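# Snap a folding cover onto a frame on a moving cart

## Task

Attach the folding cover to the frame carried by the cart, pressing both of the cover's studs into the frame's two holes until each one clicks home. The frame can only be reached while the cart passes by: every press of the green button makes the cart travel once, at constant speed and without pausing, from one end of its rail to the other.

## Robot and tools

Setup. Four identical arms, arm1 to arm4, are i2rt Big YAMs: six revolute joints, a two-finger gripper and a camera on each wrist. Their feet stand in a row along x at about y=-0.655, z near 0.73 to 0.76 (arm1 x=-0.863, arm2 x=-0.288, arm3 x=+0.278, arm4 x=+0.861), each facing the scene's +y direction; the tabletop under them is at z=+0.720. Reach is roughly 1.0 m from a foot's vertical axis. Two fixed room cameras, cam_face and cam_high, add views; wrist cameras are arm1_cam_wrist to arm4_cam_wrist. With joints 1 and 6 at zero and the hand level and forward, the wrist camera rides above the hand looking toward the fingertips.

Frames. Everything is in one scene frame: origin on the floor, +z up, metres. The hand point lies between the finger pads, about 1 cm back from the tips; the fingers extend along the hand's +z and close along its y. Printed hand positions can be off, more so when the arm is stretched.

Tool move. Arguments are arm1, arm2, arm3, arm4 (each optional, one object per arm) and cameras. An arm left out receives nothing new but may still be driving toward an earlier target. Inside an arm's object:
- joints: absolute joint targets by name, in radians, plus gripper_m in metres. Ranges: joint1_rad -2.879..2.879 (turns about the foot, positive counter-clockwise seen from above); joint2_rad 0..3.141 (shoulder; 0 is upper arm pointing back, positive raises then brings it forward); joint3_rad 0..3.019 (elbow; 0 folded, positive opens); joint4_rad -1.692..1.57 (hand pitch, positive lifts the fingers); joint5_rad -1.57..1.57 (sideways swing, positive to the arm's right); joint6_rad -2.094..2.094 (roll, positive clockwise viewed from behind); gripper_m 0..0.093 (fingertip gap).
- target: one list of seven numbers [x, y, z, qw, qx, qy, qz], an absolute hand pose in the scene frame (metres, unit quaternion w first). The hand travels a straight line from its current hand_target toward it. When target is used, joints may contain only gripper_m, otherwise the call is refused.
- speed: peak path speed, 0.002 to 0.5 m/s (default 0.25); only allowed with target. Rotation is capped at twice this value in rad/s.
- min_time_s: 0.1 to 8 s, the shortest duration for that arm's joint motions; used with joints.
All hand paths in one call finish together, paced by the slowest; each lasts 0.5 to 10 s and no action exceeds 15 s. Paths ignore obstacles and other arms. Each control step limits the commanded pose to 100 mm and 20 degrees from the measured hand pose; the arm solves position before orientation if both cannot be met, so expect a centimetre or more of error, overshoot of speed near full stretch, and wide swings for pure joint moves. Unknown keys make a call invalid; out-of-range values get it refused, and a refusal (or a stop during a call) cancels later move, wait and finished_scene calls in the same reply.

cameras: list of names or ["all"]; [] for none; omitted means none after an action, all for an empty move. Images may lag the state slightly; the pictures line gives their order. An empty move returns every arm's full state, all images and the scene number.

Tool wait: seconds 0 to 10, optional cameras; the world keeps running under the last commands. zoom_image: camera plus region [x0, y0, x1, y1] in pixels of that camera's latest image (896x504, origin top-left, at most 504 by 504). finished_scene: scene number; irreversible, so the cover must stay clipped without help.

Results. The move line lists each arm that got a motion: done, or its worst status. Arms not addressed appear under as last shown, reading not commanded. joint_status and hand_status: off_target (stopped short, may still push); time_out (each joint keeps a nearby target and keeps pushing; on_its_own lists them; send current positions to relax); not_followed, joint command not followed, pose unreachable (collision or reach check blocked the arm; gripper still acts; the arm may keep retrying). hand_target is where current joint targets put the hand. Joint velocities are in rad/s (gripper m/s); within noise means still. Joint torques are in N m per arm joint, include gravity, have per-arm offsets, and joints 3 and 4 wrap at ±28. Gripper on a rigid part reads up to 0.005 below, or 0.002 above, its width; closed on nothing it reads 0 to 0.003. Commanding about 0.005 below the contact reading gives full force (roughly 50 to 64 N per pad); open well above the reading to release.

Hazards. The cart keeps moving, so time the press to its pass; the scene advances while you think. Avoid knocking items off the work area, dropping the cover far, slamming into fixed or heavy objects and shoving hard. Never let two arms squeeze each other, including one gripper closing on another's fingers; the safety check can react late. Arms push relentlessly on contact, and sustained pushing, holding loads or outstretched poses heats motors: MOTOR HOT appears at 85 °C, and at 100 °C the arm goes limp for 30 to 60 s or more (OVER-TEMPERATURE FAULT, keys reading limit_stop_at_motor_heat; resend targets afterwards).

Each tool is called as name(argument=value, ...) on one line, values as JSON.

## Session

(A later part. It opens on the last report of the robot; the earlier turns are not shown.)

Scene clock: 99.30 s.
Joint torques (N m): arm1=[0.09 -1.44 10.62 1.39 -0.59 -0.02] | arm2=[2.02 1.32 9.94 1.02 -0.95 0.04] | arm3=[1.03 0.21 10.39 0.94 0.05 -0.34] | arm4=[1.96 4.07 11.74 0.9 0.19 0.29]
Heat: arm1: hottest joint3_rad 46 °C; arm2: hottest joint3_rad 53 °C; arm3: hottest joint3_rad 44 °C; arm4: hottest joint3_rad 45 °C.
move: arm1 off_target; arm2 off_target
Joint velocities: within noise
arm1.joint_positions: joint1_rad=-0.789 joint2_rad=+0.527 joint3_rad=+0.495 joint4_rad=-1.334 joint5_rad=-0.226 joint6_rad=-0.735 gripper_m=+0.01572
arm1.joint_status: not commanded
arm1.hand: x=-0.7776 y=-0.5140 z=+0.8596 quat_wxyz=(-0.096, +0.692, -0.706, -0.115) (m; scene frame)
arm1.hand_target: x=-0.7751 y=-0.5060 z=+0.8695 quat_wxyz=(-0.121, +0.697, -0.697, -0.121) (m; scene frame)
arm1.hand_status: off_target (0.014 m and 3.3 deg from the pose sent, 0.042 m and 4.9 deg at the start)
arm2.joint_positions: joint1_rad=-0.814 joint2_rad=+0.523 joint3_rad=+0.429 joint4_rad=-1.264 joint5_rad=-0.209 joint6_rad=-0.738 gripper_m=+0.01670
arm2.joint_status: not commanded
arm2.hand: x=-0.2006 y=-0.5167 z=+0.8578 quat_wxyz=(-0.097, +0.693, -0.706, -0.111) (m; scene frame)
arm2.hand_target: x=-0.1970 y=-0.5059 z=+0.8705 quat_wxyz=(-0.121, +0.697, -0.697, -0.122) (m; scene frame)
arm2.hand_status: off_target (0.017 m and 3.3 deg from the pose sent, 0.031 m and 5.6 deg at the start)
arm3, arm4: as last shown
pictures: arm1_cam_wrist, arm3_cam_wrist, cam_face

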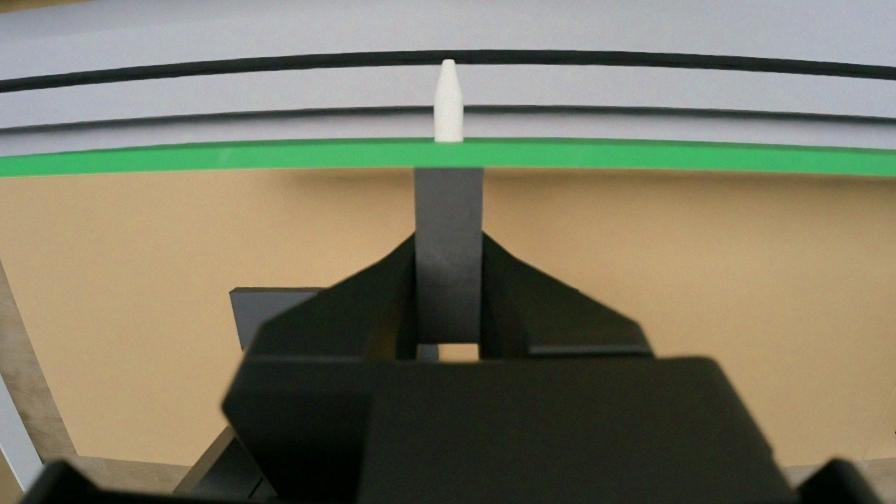

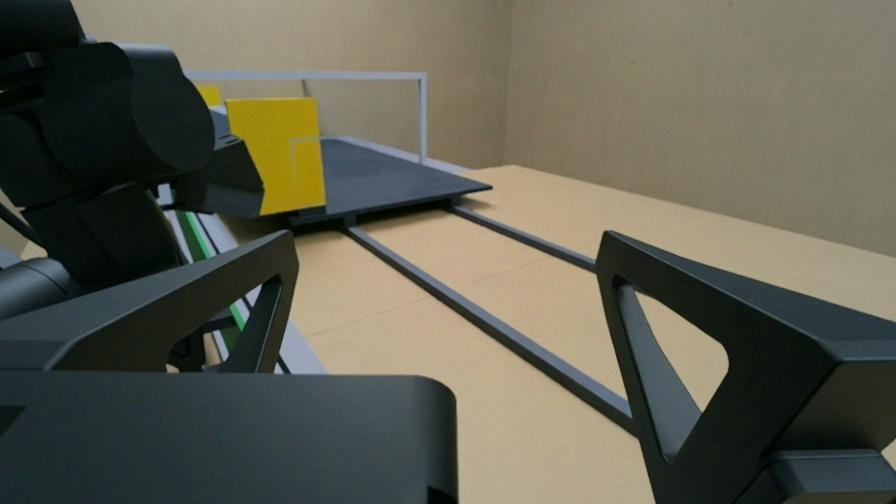

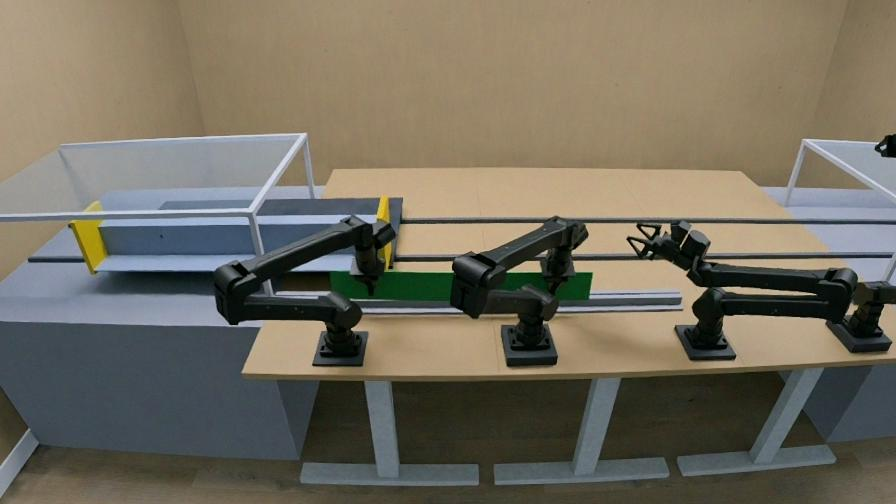

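wait(seconds=10, cameras=[])

wait(seconds=10, cameras=[])

wait(seconds=10, cameras=[])

wait(seconds=10, cameras=[])

wait(seconds=10, cameras=["cam_face","arm3_cam_wrist","cam_high"])

zoom_image(camera="cam_face", region=[80, 180, 480, 320])

Scene clock: 109.87 s.
Joint torques (N m): arm1=[-1.26 -1.55 10.51 1.5 -0.65 -0.02] | arm2=[1.73 0.85 10.22 1.07 -0.93 0.05] | arm3=[0.56 0.09 10.47 1.07 0.04 -0.26] | arm4=[1.03 3.84 11.6 1.03 0.19 0.27]
Heat: arm1: hottest joint3_rad 45 °C; arm2: hottest joint3_rad 52 °C; arm3: hottest joint3_rad 45 °C; arm4: hottest joint3_rad 45 °C.
Joint velocities: within noise
arm1.joint_positions: joint1_rad=-0.789 joint2_rad=+0.527 joint3_rad=+0.495 joint4_rad=-1.333 joint5_rad=-0.226 joint6_rad=-0.735 gripper_m=+0.01572
arm1.joint_status: not commanded
arm1.hand: x=-0.7774 y=-0.5137 z=+0.8597 quat_wxyz=(-0.097, +0.692, -0.706, -0.115) (m; scene frame)
arm1.hand_target: x=-0.7749 y=-0.5058 z=+0.8696 quat_wxyz=(-0.122, +0.697, -0.697, -0.121) (m; scene frame)
arm1.hand_status: off_target (0.014 m and 3.2 deg from the pose sent, 0.042 m and 4.9 deg at the start)
arm2.joint_positions: joint1_rad=-0.814 joint2_rad=+0.523 joint3_rad=+0.429 joint4_rad=-1.264 joint5_rad=-0.209 joint6_rad=-0.738 gripper_m=+0.01670
arm2.joint_status: not commanded
arm2.hand: x=-0.2006 y=-0.5167 z=+0.8578 quat_wxyz=(-0.097, +0.693, -0.706, -0.111) (m; scene frame)
arm2.hand_target: x=-0.1970 y=-0.5059 z=+0.8705 quat_wxyz=(-0.121, +0.697, -0.697, -0.122) (m; scene frame)
arm2.hand_status: off_target (0.017 m and 3.3 deg from the pose sent, 0.031 m and 5.6 deg at the start)
arm3.joint_positions: joint1_rad=+0.738 joint2_rad=+0.487 joint3_rad=+0.068 joint4_rad=+0.648 joint5_rad=-0.202 joint6_rad=+0.059 gripper_m=+0.09398
arm3.joint_status: not commanded
arm3.hand: x=+0.0530 y=-0.4511 z=+1.0083 quat_wxyz=(-0.245, +0.588, -0.202, -0.744) (m; scene frame)
arm3.hand_target: x=+0.0499 y=-0.4515 z=+1.0308 quat_wxyz=(-0.252, +0.576, -0.189, -0.754) (m; scene frame)
arm3.hand_status: not commanded
arm4.joint_positions: joint1_rad=-0.009 joint2_rad=+0.566 joint3_rad=+1.323 joint4_rad=-1.189 joint5_rad=-0.013 joint6_rad=-0.007 gripper_m=+0.00041
arm4.joint_status: not commanded
arm4.hand: x=+0.8541 y=-0.4082 z=+1.3094 quat_wxyz=(-0.383, +0.600, -0.590, -0.381) (m; scene frame)
arm4.hand_target: x=+0.8527 y=-0.4116 z=+1.3186 quat_wxyz=(-0.384, +0.598, -0.588, -0.385) (m; scene frame)
arm4.hand_status: not commanded
wait: 10.00 s; at rest from the start
pictures: none
No camera images: "cameras" was empty.

Scene clock: 119.87 s.
Joint torques (N m): arm1=[-0.38 -1.44 10.62 1.31 -0.68 0] | arm2=[2.73 0.09 10.15 0.96 -0.94 0.05] | arm3=[-0.67 0.26 10.48 1.07 0.03 -0.24] | arm4=[2.2 4.01 11.82 0.9 0.21 0.21]
Heat: arm1: hottest joint3_rad 45 °C; arm2: hottest joint3_rad 51 °C; arm3: hottest joint3_rad 45 °C; arm4: hottest joint3_rad 45 °C.
Joint velocities: within noise
arm1.joint_positions: joint1_rad=-0.789 joint2_rad=+0.527 joint3_rad=+0.495 joint4_rad=-1.333 joint5_rad=-0.226 joint6_rad=-0.735 gripper_m=+0.01572
arm1.joint_status: not commanded
arm1.hand: x=-0.7774 y=-0.5137 z=+0.8597 quat_wxyz=(-0.097, +0.692, -0.706, -0.115) (m; scene frame)
arm1.hand_target: x=-0.7749 y=-0.5058 z=+0.8696 quat_wxyz=(-0.122, +0.697, -0.697, -0.121) (m; scene frame)
arm1.hand_status: off_target (0.014 m and 3.2 deg from the pose sent, 0.042 m and 4.9 deg at the start)
arm2.joint_positions: joint1_rad=-0.814 joint2_rad=+0.523 joint3_rad=+0.429 joint4_rad=-1.264 joint5_rad=-0.209 joint6_rad=-0.738 gripper_m=+0.01670
arm2.joint_status: not commanded
arm2.hand: x=-0.2006 y=-0.5167 z=+0.8578 quat_wxyz=(-0.097, +0.693, -0.706, -0.111) (m; scene frame)
arm2.hand_target: x=-0.1970 y=-0.5059 z=+0.8705 quat_wxyz=(-0.121, +0.697, -0.697, -0.122) (m; scene frame)
arm2.hand_status: off_target (0.017 m and 3.3 deg from the pose sent, 0.031 m and 5.6 deg at the start)
arm3.joint_positions: joint1_rad=+0.738 joint2_rad=+0.487 joint3_rad=+0.068 joint4_rad=+0.648 joint5_rad=-0.202 joint6_rad=+0.059 gripper_m=+0.09398
arm3.joint_status: not commanded
arm3.hand: x=+0.0530 y=-0.4511 z=+1.0083 quat_wxyz=(-0.245, +0.588, -0.202, -0.744) (m; scene frame)
arm3.hand_target: x=+0.0499 y=-0.4515 z=+1.0308 quat_wxyz=(-0.252, +0.576, -0.189, -0.754) (m; scene frame)
arm3.hand_status: not commanded
arm4.joint_positions: joint1_rad=-0.009 joint2_rad=+0.566 joint3_rad=+1.323 joint4_rad=-1.189 joint5_rad=-0.013 joint6_rad=-0.007 gripper_m=+0.00041
arm4.joint_status: not commanded
arm4.hand: x=+0.8541 y=-0.4082 z=+1.3094 quat_wxyz=(-0.383, +0.600, -0.590, -0.381) (m; scene frame)
arm4.hand_target: x=+0.8527 y=-0.4116 z=+1.3186 quat_wxyz=(-0.384, +0.598, -0.588, -0.385) (m; scene frame)
arm4.hand_status: not commanded
wait: 10.00 s; at rest by 0.27 s
pictures: none
No camera images: "cameras" was empty.

Scene clock: 129.87 s.
Joint torques (N m): arm1=[-0.91 -1.03 10.65 1.43 -0.62 0.03] | arm2=[1.9 0.67 9.91 1.05 -0.92 0.05] | arm3=[0.44 0.21 10.28 1.01 0.04 -0.25] | arm4=[1.9 3.9 11.58 0.81 0.25 0.28]
Heat: arm1: hottest joint3_rad 44 °C; arm2: hottest joint3_rad 51 °C; arm3: hottest joint3_rad 46 °C; arm4: hottest joint3_rad 46 °C.
Joint velocities: within noise
arm1.joint_positions: joint1_rad=-0.789 joint2_rad=+0.527 joint3_rad=+0.495 joint4_rad=-1.333 joint5_rad=-0.226 joint6_rad=-0.735 gripper_m=+0.01572
arm1.joint_status: not commanded
arm1.hand: x=-0.7774 y=-0.5137 z=+0.8597 quat_wxyz=(-0.097, +0.692, -0.706, -0.115) (m; scene frame)
arm1.hand_target: x=-0.7749 y=-0.5058 z=+0.8696 quat_wxyz=(-0.122, +0.697, -0.697, -0.121) (m; scene frame)
arm1.hand_status: off_target (0.014 m and 3.2 deg from the pose sent, 0.042 m and 4.9 deg at the start)
arm2.joint_positions: joint1_rad=-0.814 joint2_rad=+0.523 joint3_rad=+0.429 joint4_rad=-1.264 joint5_rad=-0.209 joint6_rad=-0.738 gripper_m=+0.01670
arm2.joint_status: not commanded
arm2.hand: x=-0.2006 y=-0.5167 z=+0.8578 quat_wxyz=(-0.097, +0.693, -0.706, -0.111) (m; scene frame)
arm2.hand_target: x=-0.1970 y=-0.5059 z=+0.8705 quat_wxyz=(-0.121, +0.697, -0.697, -0.122) (m; scene frame)
arm2.hand_status: off_target (0.017 m and 3.3 deg from the pose sent, 0.031 m and 5.6 deg at the start)
arm3.joint_positions: joint1_rad=+0.738 joint2_rad=+0.487 joint3_rad=+0.068 joint4_rad=+0.648 joint5_rad=-0.202 joint6_rad=+0.059 gripper_m=+0.09398
arm3.joint_status: not commanded
arm3.hand: x=+0.0530 y=-0.4511 z=+1.0083 quat_wxyz=(-0.245, +0.588, -0.202, -0.744) (m; scene frame)
arm3.hand_target: x=+0.0499 y=-0.4515 z=+1.0308 quat_wxyz=(-0.252, +0.576, -0.189, -0.754) (m; scene frame)
arm3.hand_status: not commanded
arm4.joint_positions: joint1_rad=-0.009 joint2_rad=+0.566 joint3_rad=+1.323 joint4_rad=-1.189 joint5_rad=-0.013 joint6_rad=-0.007 gripper_m=+0.00041
arm4.joint_status: not commanded
arm4.hand: x=+0.8541 y=-0.4082 z=+1.3094 quat_wxyz=(-0.383, +0.600, -0.590, -0.381) (m; scene frame)
arm4.hand_target: x=+0.8527 y=-0.4116 z=+1.3186 quat_wxyz=(-0.384, +0.598, -0.588, -0.385) (m; scene frame)
arm4.hand_status: not commanded
wait: 10.00 s; at rest by 0.27 s
pictures: none
No camera images: "cameras" was empty.

Scene clock: 139.87 s.
Joint torques (N m): arm1=[-0.5 -1.55 10.78 1.57 -0.6 0.03] | arm2=[2.08 0.73 9.99 1.11 -0.95 0] | arm3=[1.2 -0.09 10.48 1.07 0.04 -0.27] | arm4=[2.78 3.9 11.82 1.09 0.2 0.25]
Heat: arm1: hottest joint3_rad 44 °C; arm2: hottest joint3_rad 50 °C; arm3: hottest joint3_rad 47 °C; arm4: hottest joint3_rad 46 °C.
Joint velocities: within noise
arm1.joint_positions: joint1_rad=-0.789 joint2_rad=+0.527 joint3_rad=+0.495 joint4_rad=-1.333 joint5_rad=-0.226 joint6_rad=-0.735 gripper_m=+0.01572
arm1.joint_status: not commanded
arm1.hand: x=-0.7774 y=-0.5137 z=+0.8597 quat_wxyz=(-0.097, +0.692, -0.706, -0.115) (m; scene frame)
arm1.hand_target: x=-0.7749 y=-0.5058 z=+0.8696 quat_wxyz=(-0.122, +0.697, -0.697, -0.121) (m; scene frame)
arm1.hand_status: off_target (0.014 m and 3.2 deg from the pose sent, 0.042 m and 4.9 deg at the start)
arm2.joint_positions: joint1_rad=-0.814 joint2_rad=+0.523 joint3_rad=+0.429 joint4_rad=-1.264 joint5_rad=-0.209 joint6_rad=-0.738 gripper_m=+0.01670
arm2.joint_status: not commanded
arm2.hand: x=-0.2006 y=-0.5167 z=+0.8578 quat_wxyz=(-0.097, +0.693, -0.706, -0.111) (m; scene frame)
arm2.hand_target: x=-0.1970 y=-0.5059 z=+0.8705 quat_wxyz=(-0.121, +0.697, -0.697, -0.122) (m; scene frame)
arm2.hand_status: off_target (0.017 m and 3.3 deg from the pose sent, 0.031 m and 5.6 deg at the start)
arm3.joint_positions: joint1_rad=+0.738 joint2_rad=+0.487 joint3_rad=+0.068 joint4_rad=+0.648 joint5_rad=-0.202 joint6_rad=+0.059 gripper_m=+0.09398
arm3.joint_status: not commanded
arm3.hand: x=+0.0530 y=-0.4511 z=+1.0083 quat_wxyz=(-0.245, +0.588, -0.202, -0.744) (m; scene frame)
arm3.hand_target: x=+0.0499 y=-0.4515 z=+1.0308 quat_wxyz=(-0.252, +0.576, -0.189, -0.754) (m; scene frame)
arm3.hand_status: not commanded
arm4.joint_positions: joint1_rad=-0.009 joint2_rad=+0.566 joint3_rad=+1.323 joint4_rad=-1.189 joint5_rad=-0.013 joint6_rad=-0.007 gripper_m=+0.00041
arm4.joint_status: not commanded
arm4.hand: x=+0.8541 y=-0.4082 z=+1.3094 quat_wxyz=(-0.383, +0.600, -0.590, -0.381) (m; scene frame)
arm4.hand_target: x=+0.8527 y=-0.4116 z=+1.3186 quat_wxyz=(-0.384, +0.598, -0.588, -0.385) (m; scene frame)
arm4.hand_status: not commanded
wait: 10.00 s; at rest by 0.27 s
pictures: none
No camera images: "cameras" was empty.

Scene clock: 149.87 s.
Joint torques (N m): arm1=[-0.85 -1.67 10.55 1.28 -0.61 0.01] | arm2=[2.49 0.97 9.95 0.88 -0.94 0.07] | arm3=[1.55 0.73 10.43 1.16 0.04 -0.25] | arm4=[2.32 3.55 11.67 0.91 0.2 0.26]
Heat: arm1: hottest joint3_rad 44 °C; arm2: hottest joint3_rad 50 °C; arm3: hottest joint3_rad 47 °C; arm4: hottest joint3_rad 46 °C.
Joint velocities: within noise
arm1.joint_positions: joint1_rad=-0.789 joint2_rad=+0.527 joint3_rad=+0.495 joint4_rad=-1.333 joint5_rad=-0.226 joint6_rad=-0.735 gripper_m=+0.01572
arm1.joint_status: not commanded
arm1.hand: x=-0.7774 y=-0.5137 z=+0.8597 quat_wxyz=(-0.097, +0.692, -0.706, -0.115) (m; scene frame)
arm1.hand_target: x=-0.7749 y=-0.5058 z=+0.8696 quat_wxyz=(-0.122, +0.697, -0.697, -0.121) (m; scene frame)
arm1.hand_status: off_target (0.014 m and 3.2 deg from the pose sent, 0.042 m and 4.9 deg at the start)
arm2.joint_positions: joint1_rad=-0.814 joint2_rad=+0.523 joint3_rad=+0.429 joint4_rad=-1.264 joint5_rad=-0.209 joint6_rad=-0.738 gripper_m=+0.01670
arm2.joint_status: not commanded
arm2.hand: x=-0.2006 y=-0.5167 z=+0.8578 quat_wxyz=(-0.097, +0.693, -0.706, -0.111) (m; scene frame)
arm2.hand_target: x=-0.1970 y=-0.5059 z=+0.8705 quat_wxyz=(-0.121, +0.697, -0.697, -0.122) (m; scene frame)
arm2.hand_status: off_target (0.017 m and 3.3 deg from the pose sent, 0.031 m and 5.6 deg at the start)
arm3.joint_positions: joint1_rad=+0.738 joint2_rad=+0.487 joint3_rad=+0.068 joint4_rad=+0.648 joint5_rad=-0.202 joint6_rad=+0.059 gripper_m=+0.09398
arm3.joint_status: not commanded
arm3.hand: x=+0.0530 y=-0.4511 z=+1.0083 quat_wxyz=(-0.245, +0.588, -0.202, -0.744) (m; scene frame)
arm3.hand_target: x=+0.0499 y=-0.4515 z=+1.0308 quat_wxyz=(-0.252, +0.576, -0.189, -0.754) (m; scene frame)
arm3.hand_status: not commanded
arm4.joint_positions: joint1_rad=-0.009 joint2_rad=+0.566 joint3_rad=+1.323 joint4_rad=-1.189 joint5_rad=-0.013 joint6_rad=-0.007 gripper_m=+0.00041
arm4.joint_status: not commanded
arm4.hand: x=+0.8541 y=-0.4082 z=+1.3094 quat_wxyz=(-0.383, +0.600, -0.590, -0.381) (m; scene frame)
arm4.hand_target: x=+0.8527 y=-0.4116 z=+1.3186 quat_wxyz=(-0.384, +0.598, -0.588, -0.385) (m; scene frame)
arm4.hand_status: not commanded
wait: 10.00 s; at rest by 0.27 s
pictures: arm3_cam_wrist, cam_face, cam_high

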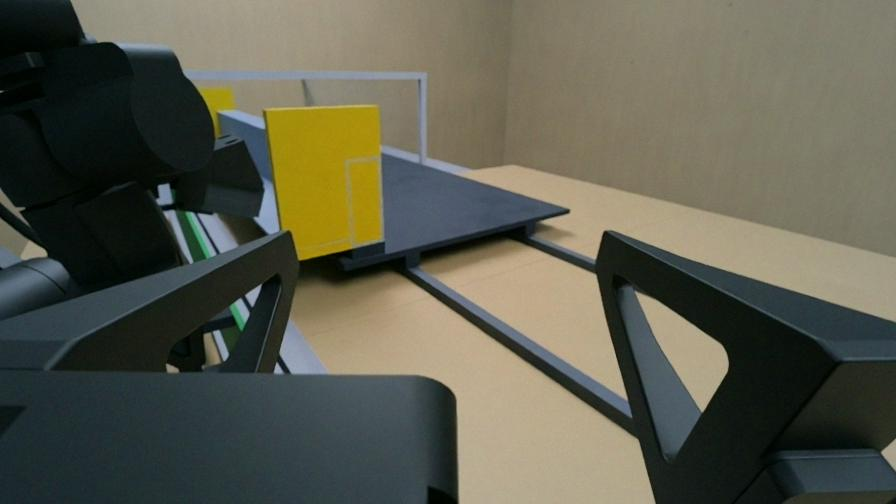

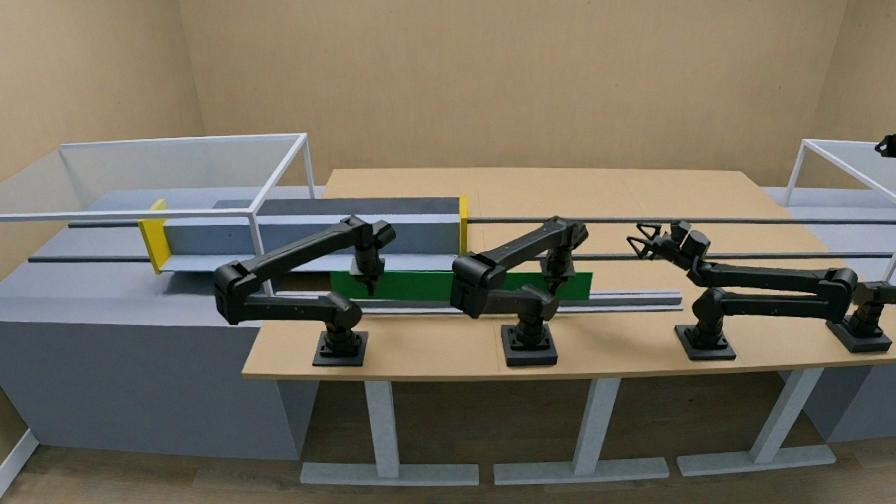

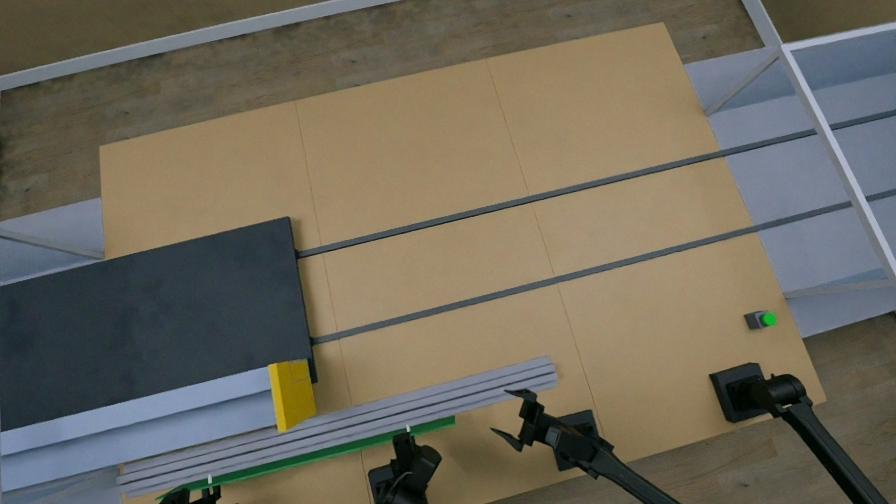

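Scaled by 1.260.

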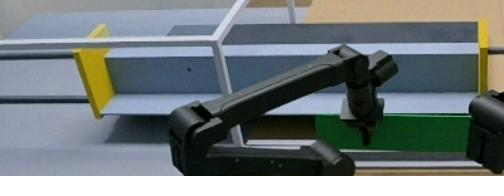

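move(arm3={"target":[0.0,-0.44,1.01,0.5,-0.5,0.5,0.5],"speed":0.3}, cameras=["arm3_cam_wrist"])

wait(seconds=10, cameras=[])

wait(seconds=10, cameras=[])

wait(seconds=10, cameras=["arm3_cam_wrist"])

Scene clock: 153.10 s.
Joint torques (N m): arm1=[-1.03 -1.85 10.78 1.29 -0.68 -0.01] | arm2=[2.14 0.44 10.07 1.01 -0.94 0.03] | arm3=[0.44 -3.37 9.72 0.66 0.03 -0.1] | arm4=[1.9 4.01 11.58 0.92 0.24 0.17]
Heat: arm1: hottest joint3_rad 44 °C; arm2: hottest joint3_rad 50 °C; arm3: hottest joint3_rad 47 °C; arm4: hottest joint3_rad 46 °C.
move: arm3 off_target
Joint velocities: within noise
arm1, arm2, arm4: as last shown
arm3.joint_positions: joint1_rad=+1.424 joint2_rad=+1.073 joint3_rad=+0.391 joint4_rad=+0.677 joint5_rad=+1.413 joint6_rad=-0.051 gripper_m=+0.09399
arm3.joint_status: not commanded
arm3.hand: x=+0.0143 y=-0.4392 z=+0.9954 quat_wxyz=(-0.517, +0.508, -0.489, -0.485) (m; scene frame)
arm3.hand_target: x=+0.0016 y=-0.4391 z=+1.0098 quat_wxyz=(-0.508, +0.500, -0.496, -0.496) (m; scene frame)
arm3.hand_status: off_target (0.020 m and 3.0 deg from the pose sent, 0.054 m and 54.4 deg at the start)
pictures: arm3_cam_wrist

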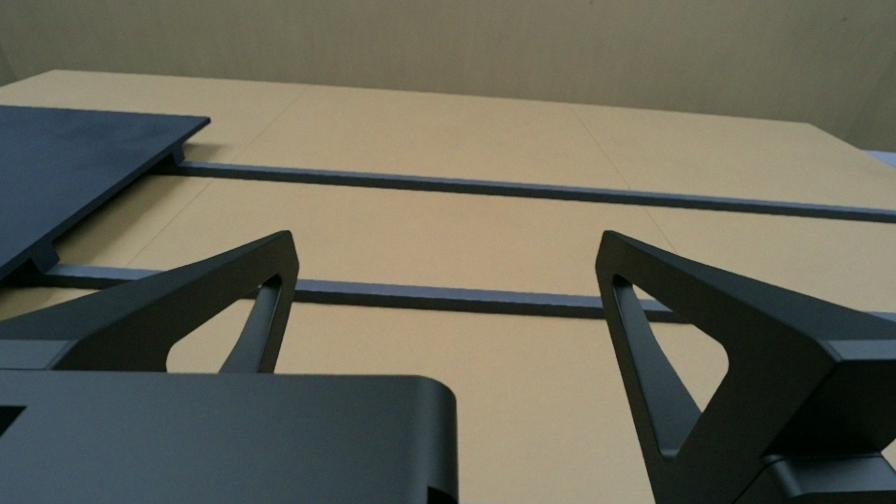

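Scene clock: 163.10 s.
Joint torques (N m): arm1=[-0.5 -2.14 10.59 1.21 -0.59 -0.02] | arm2=[1.44 1.44 10.1 0.77 -0.99 0.06] | arm3=[0.44 -2.55 9.66 0.68 0 -0.11] | arm4=[1.9 3.66 11.77 0.98 0.22 0.26]
Heat: arm1: hottest joint3_rad 44 °C; arm2: hottest joint3_rad 49 °C; arm3: hottest joint3_rad 48 °C; arm4: hottest joint3_rad 47 °C.
Joint velocities: within noise
arm1.joint_positions: joint1_rad=-0.789 joint2_rad=+0.527 joint3_rad=+0.495 joint4_rad=-1.333 joint5_rad=-0.226 joint6_rad=-0.735 gripper_m=+0.01572
arm1.joint_status: not commanded
arm1.hand: x=-0.7774 y=-0.5137 z=+0.8597 quat_wxyz=(-0.097, +0.692, -0.706, -0.115) (m; scene frame)
arm1.hand_target: x=-0.7749 y=-0.5058 z=+0.8696 quat_wxyz=(-0.122, +0.697, -0.697, -0.121) (m; scene frame)
arm1.hand_status: not commanded
arm2.joint_positions: joint1_rad=-0.814 joint2_rad=+0.523 joint3_rad=+0.429 joint4_rad=-1.264 joint5_rad=-0.209 joint6_rad=-0.738 gripper_m=+0.01670
arm2.joint_status: not commanded
arm2.hand: x=-0.2006 y=-0.5167 z=+0.8578 quat_wxyz=(-0.097, +0.693, -0.706, -0.111) (m; scene frame)
arm2.hand_target: x=-0.1970 y=-0.5059 z=+0.8705 quat_wxyz=(-0.121, +0.697, -0.697, -0.122) (m; scene frame)
arm2.hand_status: not commanded
arm3.joint_positions: joint1_rad=+1.424 joint2_rad=+1.073 joint3_rad=+0.391 joint4_rad=+0.675 joint5_rad=+1.413 joint6_rad=-0.050 gripper_m=+0.09399
arm3.joint_status: not commanded
arm3.hand: x=+0.0143 y=-0.4392 z=+0.9953 quat_wxyz=(-0.517, +0.509, -0.490, -0.485) (m; scene frame)
arm3.hand_target: x=+0.0016 y=-0.4391 z=+1.0097 quat_wxyz=(-0.508, +0.500, -0.496, -0.496) (m; scene frame)
arm3.hand_status: off_target (0.021 m and 3.0 deg from the pose sent, 0.054 m and 54.4 deg at the start)
arm4.joint_positions: joint1_rad=-0.009 joint2_rad=+0.566 joint3_rad=+1.323 joint4_rad=-1.189 joint5_rad=-0.013 joint6_rad=-0.007 gripper_m=+0.00041
arm4.joint_status: not commanded
arm4.hand: x=+0.8541 y=-0.4082 z=+1.3094 quat_wxyz=(-0.383, +0.600, -0.590, -0.381) (m; scene frame)
arm4.hand_target: x=+0.8527 y=-0.4116 z=+1.3186 quat_wxyz=(-0.384, +0.598, -0.588, -0.385) (m; scene frame)
arm4.hand_status: not commanded
wait: 10.00 s; at rest by 0.27 s
pictures: none
No camera images: "cameras" was empty.

Scene clock: 173.10 s.
Joint torques (N m): arm1=[-0.67 -0.91 10.67 1.14 -0.64 0] | arm2=[1.85 1.38 9.87 0.9 -0.88 0.05] | arm3=[0.91 -3.78 9.78 1.11 0.02 -0.12] | arm4=[2.08 4.31 11.71 0.88 0.22 0.21]
Heat: arm1: hottest joint3_rad 43 °C; arm2: hottest joint3_rad 49 °C; arm3: hottest joint3_rad 48 °C; arm4: hottest joint3_rad 47 °C.
Joint velocities: within noise
arm1.joint_positions: joint1_rad=-0.789 joint2_rad=+0.527 joint3_rad=+0.495 joint4_rad=-1.333 joint5_rad=-0.226 joint6_rad=-0.735 gripper_m=+0.01572
arm1.joint_status: not commanded
arm1.hand: x=-0.7774 y=-0.5137 z=+0.8597 quat_wxyz=(-0.097, +0.692, -0.706, -0.115) (m; scene frame)
arm1.hand_target: x=-0.7749 y=-0.5058 z=+0.8696 quat_wxyz=(-0.122, +0.697, -0.697, -0.121) (m; scene frame)
arm1.hand_status: not commanded
arm2.joint_positions: joint1_rad=-0.814 joint2_rad=+0.523 joint3_rad=+0.429 joint4_rad=-1.264 joint5_rad=-0.209 joint6_rad=-0.738 gripper_m=+0.01670
arm2.joint_status: not commanded
arm2.hand: x=-0.2006 y=-0.5167 z=+0.8578 quat_wxyz=(-0.097, +0.693, -0.706, -0.111) (m; scene frame)
arm2.hand_target: x=-0.1970 y=-0.5059 z=+0.8705 quat_wxyz=(-0.121, +0.697, -0.697, -0.122) (m; scene frame)
arm2.hand_status: not commanded
arm3.joint_positions: joint1_rad=+1.424 joint2_rad=+1.073 joint3_rad=+0.391 joint4_rad=+0.675 joint5_rad=+1.413 joint6_rad=-0.050 gripper_m=+0.09399
arm3.joint_status: not commanded
arm3.hand: x=+0.0143 y=-0.4392 z=+0.9953 quat_wxyz=(-0.517, +0.509, -0.490, -0.485) (m; scene frame)
arm3.hand_target: x=+0.0016 y=-0.4391 z=+1.0097 quat_wxyz=(-0.508, +0.500, -0.496, -0.496) (m; scene frame)
arm3.hand_status: off_target (0.021 m and 3.0 deg from the pose sent, 0.054 m and 54.4 deg at the start)
arm4.joint_positions: joint1_rad=-0.009 joint2_rad=+0.566 joint3_rad=+1.323 joint4_rad=-1.189 joint5_rad=-0.013 joint6_rad=-0.007 gripper_m=+0.00041
arm4.joint_status: not commanded
arm4.hand: x=+0.8541 y=-0.4082 z=+1.3094 quat_wxyz=(-0.383, +0.600, -0.590, -0.381) (m; scene frame)
arm4.hand_target: x=+0.8527 y=-0.4116 z=+1.3186 quat_wxyz=(-0.384, +0.598, -0.588, -0.385) (m; scene frame)
arm4.hand_status: not commanded
wait: 10.00 s; at rest by 0.27 s
pictures: none
No camera images: "cameras" was empty.

Scene clock: 183.10 s.
Joint torques (N m): arm1=[-0.44 -2.08 10.63 1.42 -0.62 0.02] | arm2=[1.85 0.56 9.88 0.76 -0.95 0.06] | arm3=[1.38 -2.96 9.83 0.73 -0.02 -0.1] | arm4=[1.96 4.37 11.71 0.96 0.18 0.23]
Heat: arm1: hottest joint3_rad 43 °C; arm2: hottest joint3_rad 49 °C; arm3: hottest joint3_rad 48 °C; arm4: hottest joint3_rad 47 °C.
Joint velocities: within noise
arm1.joint_positions: joint1_rad=-0.789 joint2_rad=+0.527 joint3_rad=+0.495 joint4_rad=-1.333 joint5_rad=-0.226 joint6_rad=-0.735 gripper_m=+0.01572
arm1.joint_status: not commanded
arm1.hand: x=-0.7774 y=-0.5137 z=+0.8597 quat_wxyz=(-0.097, +0.692, -0.706, -0.115) (m; scene frame)
arm1.hand_target: x=-0.7749 y=-0.5058 z=+0.8696 quat_wxyz=(-0.122, +0.697, -0.697, -0.121) (m; scene frame)
arm1.hand_status: not commanded
arm2.joint_positions: joint1_rad=-0.814 joint2_rad=+0.523 joint3_rad=+0.429 joint4_rad=-1.264 joint5_rad=-0.209 joint6_rad=-0.738 gripper_m=+0.01670
arm2.joint_status: not commanded
arm2.hand: x=-0.2006 y=-0.5167 z=+0.8578 quat_wxyz=(-0.097, +0.693, -0.706, -0.111) (m; scene frame)
arm2.hand_target: x=-0.1970 y=-0.5059 z=+0.8705 quat_wxyz=(-0.121, +0.697, -0.697, -0.122) (m; scene frame)
arm2.hand_status: not commanded
arm3.joint_positions: joint1_rad=+1.424 joint2_rad=+1.073 joint3_rad=+0.391 joint4_rad=+0.675 joint5_rad=+1.413 joint6_rad=-0.050 gripper_m=+0.09399
arm3.joint_status: not commanded
arm3.hand: x=+0.0143 y=-0.4392 z=+0.9953 quat_wxyz=(-0.517, +0.509, -0.490, -0.485) (m; scene frame)
arm3.hand_target: x=+0.0016 y=-0.4391 z=+1.0097 quat_wxyz=(-0.508, +0.500, -0.496, -0.496) (m; scene frame)
arm3.hand_status: off_target (0.021 m and 3.0 deg from the pose sent, 0.054 m and 54.4 deg at the start)
arm4.joint_positions: joint1_rad=-0.009 joint2_rad=+0.566 joint3_rad=+1.323 joint4_rad=-1.189 joint5_rad=-0.013 joint6_rad=-0.007 gripper_m=+0.00041
arm4.joint_status: not commanded
arm4.hand: x=+0.8541 y=-0.4082 z=+1.3094 quat_wxyz=(-0.383, +0.600, -0.590, -0.381) (m; scene frame)
arm4.hand_target: x=+0.8527 y=-0.4116 z=+1.3186 quat_wxyz=(-0.384, +0.598, -0.588, -0.385) (m; scene frame)
arm4.hand_status: not commanded
wait: 10.00 s; at rest by 0.27 s
pictures: arm3_cam_wrist

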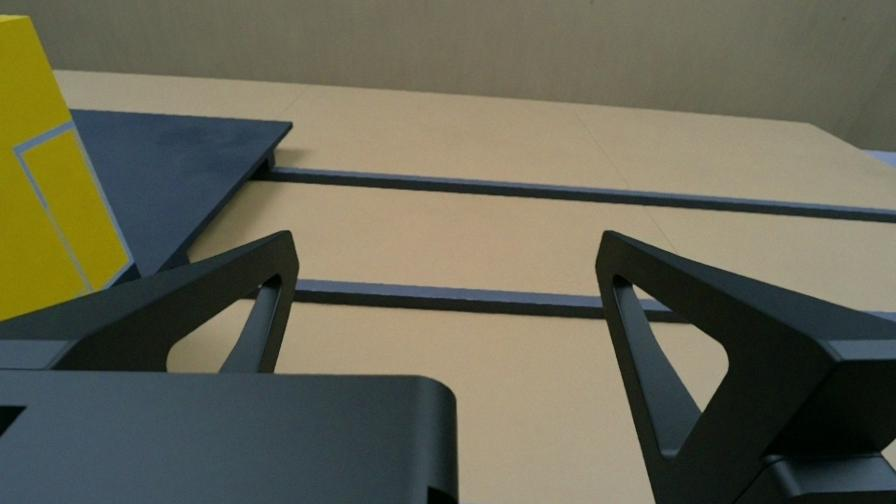

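wait(seconds=10, cameras=[])

wait(seconds=10, cameras=[])

wait(seconds=10, cameras=[])

wait(seconds=10, cameras=[])

wait(seconds=8, cameras=["arm3_cam_wrist","cam_face","cam_high","arm2_cam_wrist"])

Scene clock: 195.20 s.
Joint torques (N m): arm1=[-0.21 -1.55 10.69 1.4 -0.65 0] | arm2=[0.91 0.26 9.95 0.99 -0.92 0.06] | arm3=[1.03 -3.08 9.83 0.94 0 -0.12] | arm4=[1.85 4.25 11.59 0.98 0.18 0.2]
Heat: arm1: hottest joint3_rad 43 °C; arm2: hottest joint3_rad 48 °C; arm3: hottest joint3_rad 49 °C; arm4: hottest joint3_rad 47 °C.
Joint velocities: within noise
arm1.joint_positions: joint1_rad=-0.789 joint2_rad=+0.527 joint3_rad=+0.495 joint4_rad=-1.333 joint5_rad=-0.226 joint6_rad=-0.735 gripper_m=+0.01572
arm1.joint_status: not commanded
arm1.hand: x=-0.7774 y=-0.5137 z=+0.8597 quat_wxyz=(-0.097, +0.692, -0.706, -0.115) (m; scene frame)
arm1.hand_target: x=-0.7749 y=-0.5058 z=+0.8696 quat_wxyz=(-0.122, +0.697, -0.697, -0.121) (m; scene frame)
arm1.hand_status: not commanded
arm2.joint_positions: joint1_rad=-0.814 joint2_rad=+0.523 joint3_rad=+0.429 joint4_rad=-1.264 joint5_rad=-0.209 joint6_rad=-0.738 gripper_m=+0.01670
arm2.joint_status: not commanded
arm2.hand: x=-0.2006 y=-0.5167 z=+0.8578 quat_wxyz=(-0.097, +0.693, -0.706, -0.111) (m; scene frame)
arm2.hand_target: x=-0.1970 y=-0.5059 z=+0.8705 quat_wxyz=(-0.121, +0.697, -0.697, -0.122) (m; scene frame)
arm2.hand_status: not commanded
arm3.joint_positions: joint1_rad=+1.424 joint2_rad=+1.073 joint3_rad=+0.391 joint4_rad=+0.675 joint5_rad=+1.413 joint6_rad=-0.050 gripper_m=+0.09399
arm3.joint_status: not commanded
arm3.hand: x=+0.0143 y=-0.4392 z=+0.9953 quat_wxyz=(-0.517, +0.509, -0.490, -0.485) (m; scene frame)
arm3.hand_target: x=+0.0016 y=-0.4391 z=+1.0097 quat_wxyz=(-0.508, +0.500, -0.496, -0.496) (m; scene frame)
arm3.hand_status: off_target (0.021 m and 3.0 deg from the pose sent, 0.054 m and 54.4 deg at the start)
arm4.joint_positions: joint1_rad=-0.009 joint2_rad=+0.566 joint3_rad=+1.323 joint4_rad=-1.189 joint5_rad=-0.013 joint6_rad=-0.007 gripper_m=+0.00041
arm4.joint_status: not commanded
arm4.hand: x=+0.8541 y=-0.4082 z=+1.3094 quat_wxyz=(-0.383, +0.600, -0.590, -0.381) (m; scene frame)
arm4.hand_target: x=+0.8527 y=-0.4116 z=+1.3186 quat_wxyz=(-0.384, +0.598, -0.588, -0.385) (m; scene frame)
arm4.hand_status: not commanded
wait: 10.00 s; at rest from the start
pictures: none
No camera images: "cameras" was empty.

Scene clock: 205.20 s.
Joint torques (N m): arm1=[-0.67 -1.08 10.59 1.5 -0.61 0.06] | arm2=[1.9 0.44 10.02 0.9 -0.92 0] | arm3=[1.61 -3.96 9.92 0.66 -0.03 -0.08] | arm4=[2.55 4.31 11.75 0.88 0.17 0.23]
Heat: arm1: hottest joint3_rad 43 °C; arm2: hottest joint3_rad 48 °C; arm3: hottest joint3_rad 49 °C; arm4: hottest joint3_rad 47 °C.
Joint velocities: within noise
arm1.joint_positions: joint1_rad=-0.789 joint2_rad=+0.527 joint3_rad=+0.495 joint4_rad=-1.333 joint5_rad=-0.226 joint6_rad=-0.735 gripper_m=+0.01572
arm1.joint_status: not commanded
arm1.hand: x=-0.7774 y=-0.5137 z=+0.8597 quat_wxyz=(-0.097, +0.692, -0.706, -0.115) (m; scene frame)
arm1.hand_target: x=-0.7749 y=-0.5058 z=+0.8696 quat_wxyz=(-0.122, +0.697, -0.697, -0.121) (m; scene frame)
arm1.hand_status: not commanded
arm2.joint_positions: joint1_rad=-0.814 joint2_rad=+0.523 joint3_rad=+0.429 joint4_rad=-1.264 joint5_rad=-0.209 joint6_rad=-0.738 gripper_m=+0.01670
arm2.joint_status: not commanded
arm2.hand: x=-0.2006 y=-0.5167 z=+0.8578 quat_wxyz=(-0.097, +0.693, -0.706, -0.111) (m; scene frame)
arm2.hand_target: x=-0.1970 y=-0.5059 z=+0.8705 quat_wxyz=(-0.121, +0.697, -0.697, -0.122) (m; scene frame)
arm2.hand_status: not commanded
arm3.joint_positions: joint1_rad=+1.424 joint2_rad=+1.073 joint3_rad=+0.391 joint4_rad=+0.675 joint5_rad=+1.413 joint6_rad=-0.050 gripper_m=+0.09399
arm3.joint_status: not commanded
arm3.hand: x=+0.0143 y=-0.4392 z=+0.9953 quat_wxyz=(-0.517, +0.509, -0.490, -0.485) (m; scene frame)
arm3.hand_target: x=+0.0016 y=-0.4391 z=+1.0097 quat_wxyz=(-0.508, +0.500, -0.496, -0.496) (m; scene frame)
arm3.hand_status: off_target (0.021 m and 3.0 deg from the pose sent, 0.054 m and 54.4 deg at the start)
arm4.joint_positions: joint1_rad=-0.009 joint2_rad=+0.566 joint3_rad=+1.323 joint4_rad=-1.189 joint5_rad=-0.013 joint6_rad=-0.007 gripper_m=+0.00041
arm4.joint_status: not commanded
arm4.hand: x=+0.8541 y=-0.4082 z=+1.3094 quat_wxyz=(-0.383, +0.600, -0.590, -0.381) (m; scene frame)
arm4.hand_target: x=+0.8527 y=-0.4116 z=+1.3186 quat_wxyz=(-0.384, +0.598, -0.588, -0.385) (m; scene frame)
arm4.hand_status: not commanded
wait: 10.00 s; at rest by 0.27 s
pictures: none
No camera images: "cameras" was empty.

Scene clock: 215.20 s.
Joint torques (N m): arm1=[-0.38 -0.91 10.56 1.18 -0.63 0.04] | arm2=[1.85 0.32 9.98 1.06 -0.91 0.03] | arm3=[1.03 -3.02 9.63 0.72 0.01 -0.11] | arm4=[2.08 4.13 11.71 0.91 0.27 0.21]
Heat: arm1: hottest joint3_rad 43 °C; arm2: hottest joint3_rad 48 °C; arm3: hottest joint3_rad 49 °C; arm4: hottest joint3_rad 47 °C.
Joint velocities: within noise
arm1.joint_positions: joint1_rad=-0.789 joint2_rad=+0.527 joint3_rad=+0.495 joint4_rad=-1.333 joint5_rad=-0.226 joint6_rad=-0.735 gripper_m=+0.01572
arm1.joint_status: not commanded
arm1.hand: x=-0.7774 y=-0.5137 z=+0.8597 quat_wxyz=(-0.097, +0.692, -0.706, -0.115) (m; scene frame)
arm1.hand_target: x=-0.7749 y=-0.5058 z=+0.8696 quat_wxyz=(-0.122, +0.697, -0.697, -0.121) (m; scene frame)
arm1.hand_status: not commanded
arm2.joint_positions: joint1_rad=-0.814 joint2_rad=+0.523 joint3_rad=+0.429 joint4_rad=-1.264 joint5_rad=-0.209 joint6_rad=-0.738 gripper_m=+0.01670
arm2.joint_status: not commanded
arm2.hand: x=-0.2006 y=-0.5167 z=+0.8578 quat_wxyz=(-0.097, +0.693, -0.706, -0.111) (m; scene frame)
arm2.hand_target: x=-0.1970 y=-0.5059 z=+0.8705 quat_wxyz=(-0.121, +0.697, -0.697, -0.122) (m; scene frame)
arm2.hand_status: not commanded
arm3.joint_positions: joint1_rad=+1.424 joint2_rad=+1.073 joint3_rad=+0.391 joint4_rad=+0.675 joint5_rad=+1.413 joint6_rad=-0.050 gripper_m=+0.09399
arm3.joint_status: not commanded
arm3.hand: x=+0.0143 y=-0.4392 z=+0.9953 quat_wxyz=(-0.517, +0.509, -0.490, -0.485) (m; scene frame)
arm3.hand_target: x=+0.0016 y=-0.4391 z=+1.0097 quat_wxyz=(-0.508, +0.500, -0.496, -0.496) (m; scene frame)
arm3.hand_status: off_target (0.021 m and 3.0 deg from the pose sent, 0.054 m and 54.4 deg at the start)
arm4.joint_positions: joint1_rad=-0.009 joint2_rad=+0.566 joint3_rad=+1.323 joint4_rad=-1.189 joint5_rad=-0.013 joint6_rad=-0.007 gripper_m=+0.00041
arm4.joint_status: not commanded
arm4.hand: x=+0.8541 y=-0.4082 z=+1.3094 quat_wxyz=(-0.383, +0.600, -0.590, -0.381) (m; scene frame)
arm4.hand_target: x=+0.8527 y=-0.4116 z=+1.3186 quat_wxyz=(-0.384, +0.598, -0.588, -0.385) (m; scene frame)
arm4.hand_status: not commanded
wait: 10.00 s; at rest by 0.27 s
pictures: none
No camera images: "cameras" was empty.

Scene clock: 225.20 s.
Joint torques (N m): arm1=[0.21 -1.32 10.48 1.58 -0.64 0.01] | arm2=[2.78 0.97 10.1 0.88 -0.97 0.04] | arm3=[1.32 -2.49 9.72 1.14 0.03 -0.1] | arm4=[2.2 4.01 11.85 0.98 0.19 0.21]
Heat: arm1: hottest joint3_rad 43 °C; arm2: hottest joint3_rad 48 °C; arm3: hottest joint3_rad 49 °C; arm4: hottest joint3_rad 48 °C.
Joint velocities: within noise
arm1.joint_positions: joint1_rad=-0.789 joint2_rad=+0.527 joint3_rad=+0.495 joint4_rad=-1.333 joint5_rad=-0.226 joint6_rad=-0.735 gripper_m=+0.01572
arm1.joint_status: not commanded
arm1.hand: x=-0.7774 y=-0.5137 z=+0.8597 quat_wxyz=(-0.097, +0.692, -0.706, -0.115) (m; scene frame)
arm1.hand_target: x=-0.7749 y=-0.5058 z=+0.8696 quat_wxyz=(-0.122, +0.697, -0.697, -0.121) (m; scene frame)
arm1.hand_status: not commanded
arm2.joint_positions: joint1_rad=-0.814 joint2_rad=+0.523 joint3_rad=+0.429 joint4_rad=-1.264 joint5_rad=-0.209 joint6_rad=-0.738 gripper_m=+0.01670
arm2.joint_status: not commanded
arm2.hand: x=-0.2006 y=-0.5167 z=+0.8578 quat_wxyz=(-0.097, +0.693, -0.706, -0.111) (m; scene frame)
arm2.hand_target: x=-0.1970 y=-0.5059 z=+0.8705 quat_wxyz=(-0.121, +0.697, -0.697, -0.122) (m; scene frame)
arm2.hand_status: not commanded
arm3.joint_positions: joint1_rad=+1.424 joint2_rad=+1.073 joint3_rad=+0.391 joint4_rad=+0.675 joint5_rad=+1.413 joint6_rad=-0.050 gripper_m=+0.09399
arm3.joint_status: not commanded
arm3.hand: x=+0.0143 y=-0.4392 z=+0.9953 quat_wxyz=(-0.517, +0.509, -0.490, -0.485) (m; scene frame)
arm3.hand_target: x=+0.0016 y=-0.4391 z=+1.0097 quat_wxyz=(-0.508, +0.500, -0.496, -0.496) (m; scene frame)
arm3.hand_status: off_target (0.021 m and 3.0 deg from the pose sent, 0.054 m and 54.4 deg at the start)
arm4.joint_positions: joint1_rad=-0.009 joint2_rad=+0.566 joint3_rad=+1.323 joint4_rad=-1.189 joint5_rad=-0.013 joint6_rad=-0.007 gripper_m=+0.00041
arm4.joint_status: not commanded
arm4.hand: x=+0.8541 y=-0.4082 z=+1.3094 quat_wxyz=(-0.383, +0.600, -0.590, -0.381) (m; scene frame)
arm4.hand_target: x=+0.8527 y=-0.4116 z=+1.3186 quat_wxyz=(-0.384, +0.598, -0.588, -0.385) (m; scene frame)
arm4.hand_status: not commanded
wait: 10.00 s; at rest by 0.27 s
pictures: none
No camera images: "cameras" was empty.

Scene clock: 233.20 s.
Joint torques (N m): arm1=[-0.85 -1.14 10.61 1.51 -0.63 0.01] | arm2=[2.08 0.32 9.98 0.8 -0.94 0.04] | arm3=[0.32 -3.66 9.63 0.87 -0.02 -0.07] | arm4=[1.32 4.19 11.56 1.16 0.25 0.25]
Heat: arm1: hottest joint3_rad 43 °C; arm2: hottest joint3_rad 48 °C; arm3: hottest joint3_rad 49 °C; arm4: hottest joint3_rad 48 °C.
Joint velocities: within noise
arm1.joint_positions: joint1_rad=-0.789 joint2_rad=+0.527 joint3_rad=+0.495 joint4_rad=-1.333 joint5_rad=-0.226 joint6_rad=-0.735 gripper_m=+0.01572
arm1.joint_status: not commanded
arm1.hand: x=-0.7774 y=-0.5137 z=+0.8597 quat_wxyz=(-0.097, +0.692, -0.706, -0.115) (m; scene frame)
arm1.hand_target: x=-0.7749 y=-0.5058 z=+0.8696 quat_wxyz=(-0.122, +0.697, -0.697, -0.121) (m; scene frame)
arm1.hand_status: not commanded
arm2.joint_positions: joint1_rad=-0.814 joint2_rad=+0.523 joint3_rad=+0.429 joint4_rad=-1.264 joint5_rad=-0.209 joint6_rad=-0.738 gripper_m=+0.01670
arm2.joint_status: not commanded
arm2.hand: x=-0.2006 y=-0.5167 z=+0.8578 quat_wxyz=(-0.097, +0.693, -0.706, -0.111) (m; scene frame)
arm2.hand_target: x=-0.1970 y=-0.5059 z=+0.8705 quat_wxyz=(-0.121, +0.697, -0.697, -0.122) (m; scene frame)
arm2.hand_status: not commanded
arm3.joint_positions: joint1_rad=+1.424 joint2_rad=+1.073 joint3_rad=+0.391 joint4_rad=+0.675 joint5_rad=+1.413 joint6_rad=-0.050 gripper_m=+0.09399
arm3.joint_status: not commanded
arm3.hand: x=+0.0143 y=-0.4392 z=+0.9953 quat_wxyz=(-0.517, +0.509, -0.490, -0.485) (m; scene frame)
arm3.hand_target: x=+0.0016 y=-0.4391 z=+1.0097 quat_wxyz=(-0.508, +0.500, -0.496, -0.496) (m; scene frame)
arm3.hand_status: off_target (0.021 m and 3.0 deg from the pose sent, 0.054 m and 54.4 deg at the start)
arm4.joint_positions: joint1_rad=-0.009 joint2_rad=+0.566 joint3_rad=+1.323 joint4_rad=-1.189 joint5_rad=-0.013 joint6_rad=-0.007 gripper_m=+0.00041
arm4.joint_status: not commanded
arm4.hand: x=+0.8541 y=-0.4082 z=+1.3094 quat_wxyz=(-0.383, +0.600, -0.590, -0.381) (m; scene frame)
arm4.hand_target: x=+0.8527 y=-0.4116 z=+1.3186 quat_wxyz=(-0.384, +0.598, -0.588, -0.385) (m; scene frame)
arm4.hand_status: not commanded
wait: 8.00 s; at rest by 0.27 s
pictures: arm2_cam_wrist, arm3_cam_wrist, cam_face, cam_high

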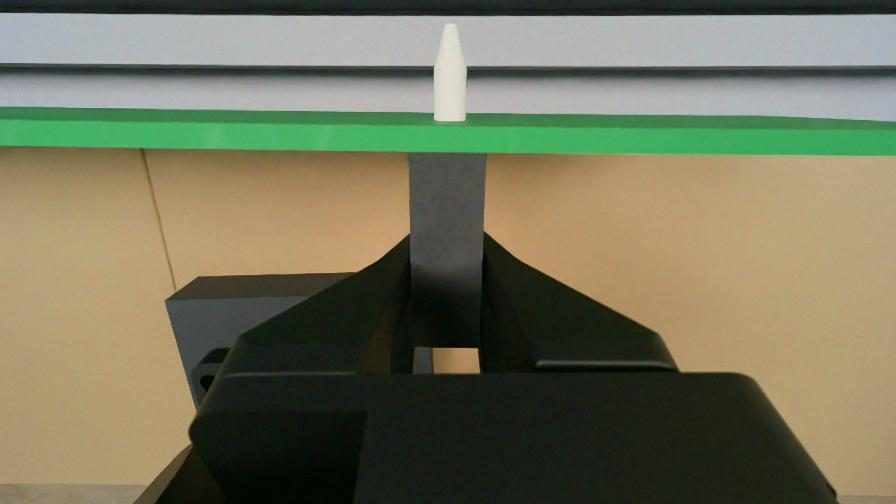

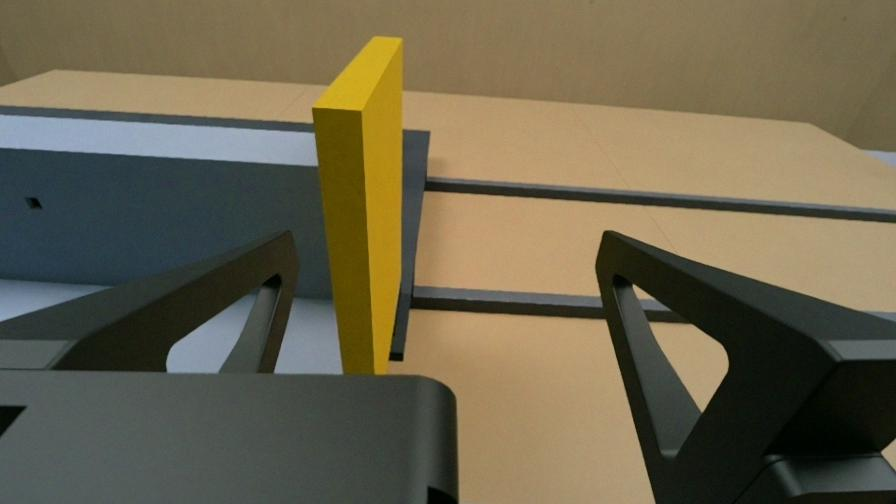

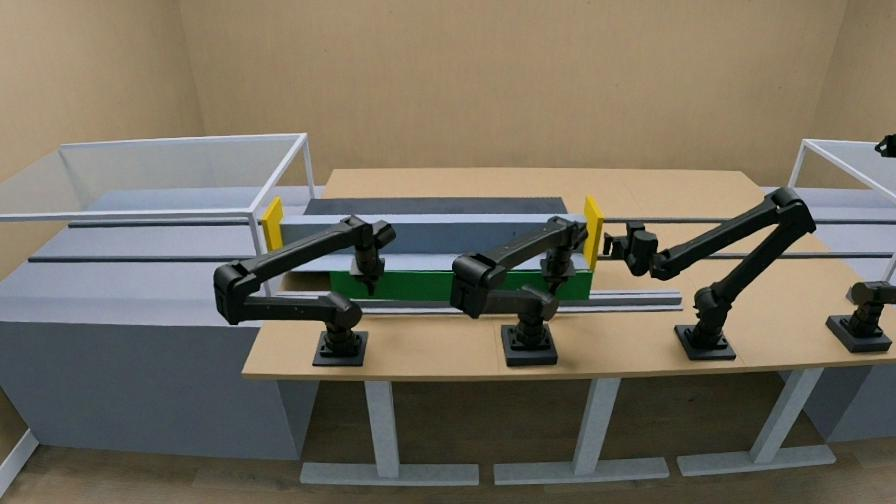

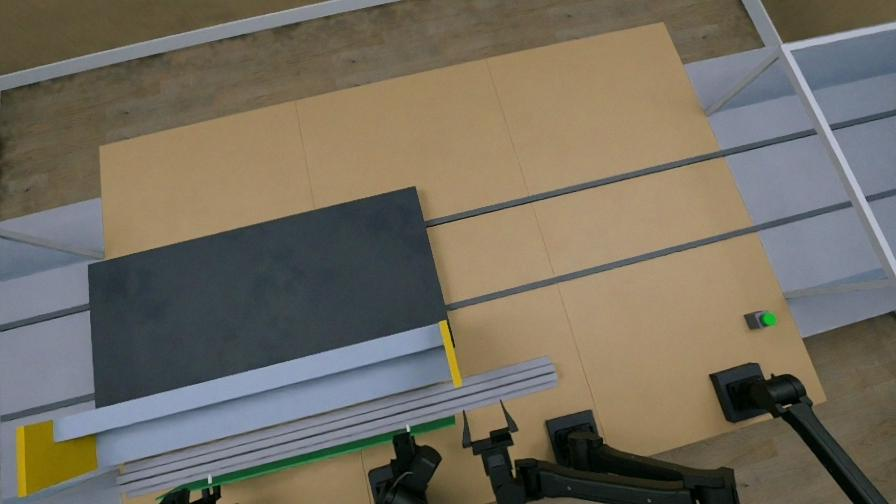

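move(arm3={"joints":{"gripper_m":0.0}}, cameras=["arm3_cam_wrist"])

zoom_image(camera="arm3_cam_wrist", region=[0, 130, 350, 320])

move(arm3={"target":[0.02,-0.40,0.99,0,0.707,0,-0.707],"speed":0.25}, cameras=["arm3_cam_wrist"])

Scene clock: 238.60 s.
Joint torques (N m): arm1=[-0.91 -1.44 10.69 1.39 -0.64 0] | arm2=[1.61 0.73 9.98 1.13 -0.9 0.05] | arm3=[0.56 -2.96 9.83 0.68 -0.02 -0.05] | arm4=[2.55 3.72 11.55 0.8 0.23 0.27]
Heat: arm1: hottest joint3_rad 43 °C; arm2: hottest joint3_rad 48 °C; arm3: hottest joint3_rad 49 °C; arm4: hottest joint3_rad 48 °C.
move: arm3 done
Joint velocities: within noise
arm1, arm2, arm4: as last shown
arm3.joint_positions: joint1_rad=+1.424 joint2_rad=+1.073 joint3_rad=+0.391 joint4_rad=+0.675 joint5_rad=+1.413 joint6_rad=-0.050 gripper_m=+0.00030
arm3.joint_status: all done
arm3.hand: x=+0.0143 y=-0.4392 z=+0.9953 quat_wxyz=(-0.517, +0.509, -0.490, -0.485) (m; scene frame)
arm3.hand_target: x=+0.0016 y=-0.4391 z=+1.0097 quat_wxyz=(-0.508, +0.500, -0.496, -0.496) (m; scene frame)
arm3.hand_status: not commanded
pictures: arm3_cam_wrist

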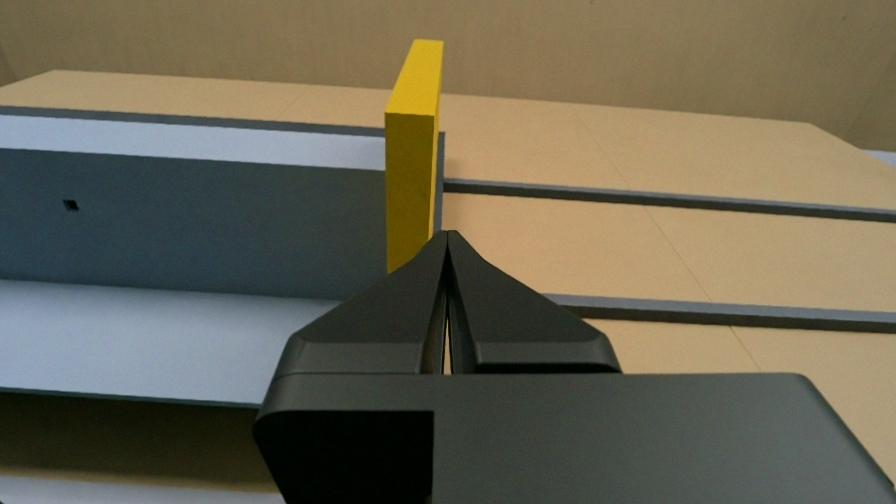

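Scaled by 1.440.

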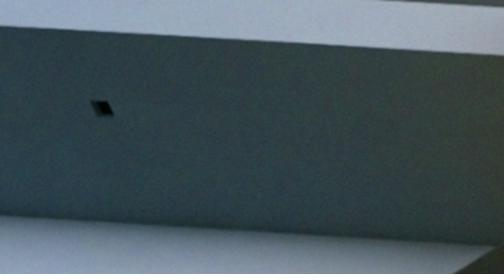

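Scene clock: 242.87 s.
Joint torques (N m): arm1=[-0.5 -1.08 10.76 1.36 -0.62 -0.04] | arm2=[1.79 0.85 9.88 1.07 -0.91 0.06] | arm3=[-0.38 -1.85 9.2 1.94 -0.13 -0.08] | arm4=[2.14 3.72 11.47 0.91 0.24 0.27]
Heat: arm1: hottest joint3_rad 43 °C; arm2: hottest joint3_rad 48 °C; arm3: hottest joint3_rad 49 °C; arm4: hottest joint3_rad 48 °C.
move: arm3 off_target
Joint velocities: within noise
arm1, arm2, arm4: as last shown
arm3.joint_positions: joint1_rad=+0.359 joint2_rad=+1.096 joint3_rad=+0.338 joint4_rad=+0.738 joint5_rad=-1.246 joint6_rad=+0.027 gripper_m=+0.00025
arm3.joint_status: not commanded
arm3.hand: x=+0.0200 y=-0.4154 z=+0.9740 quat_wxyz=(+0.019, +0.708, -0.011, -0.706) (m; scene frame)
arm3.hand_target: x=+0.0181 y=-0.4022 z=+0.9895 quat_wxyz=(+0.005, +0.702, -0.001, -0.712) (m; scene frame)
arm3.hand_status: off_target (0.022 m and 2.5 deg from the pose sent, 0.040 m and 90.8 deg at the start)
pictures: arm3_cam_wrist

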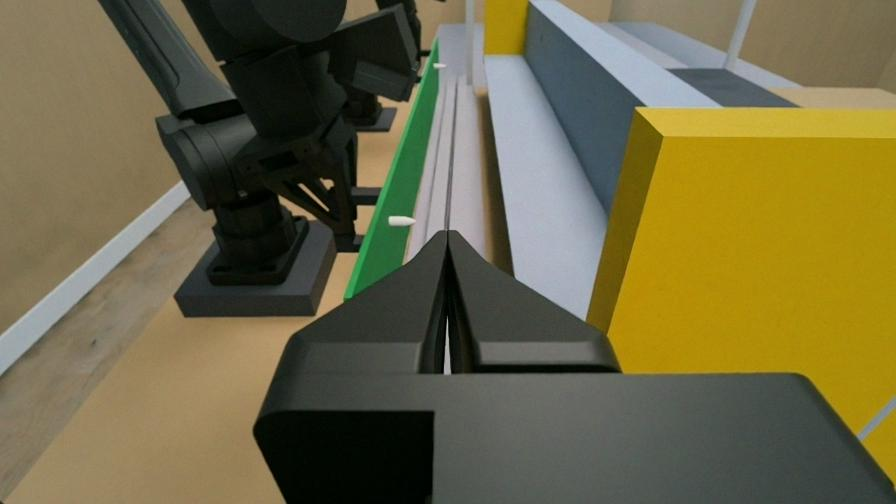

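zoom_image(camera="arm3_cam_wrist", region=[320, 150, 480, 310])

Scaled by 3.150.

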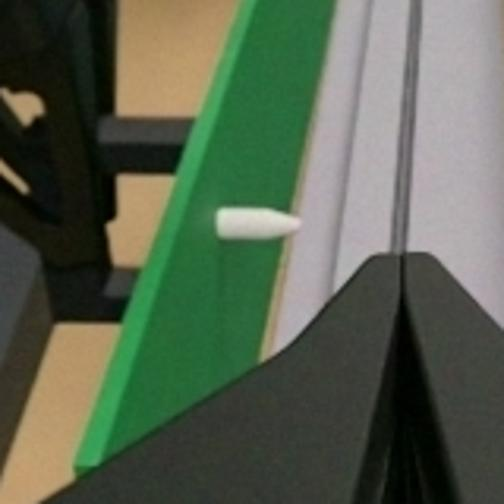

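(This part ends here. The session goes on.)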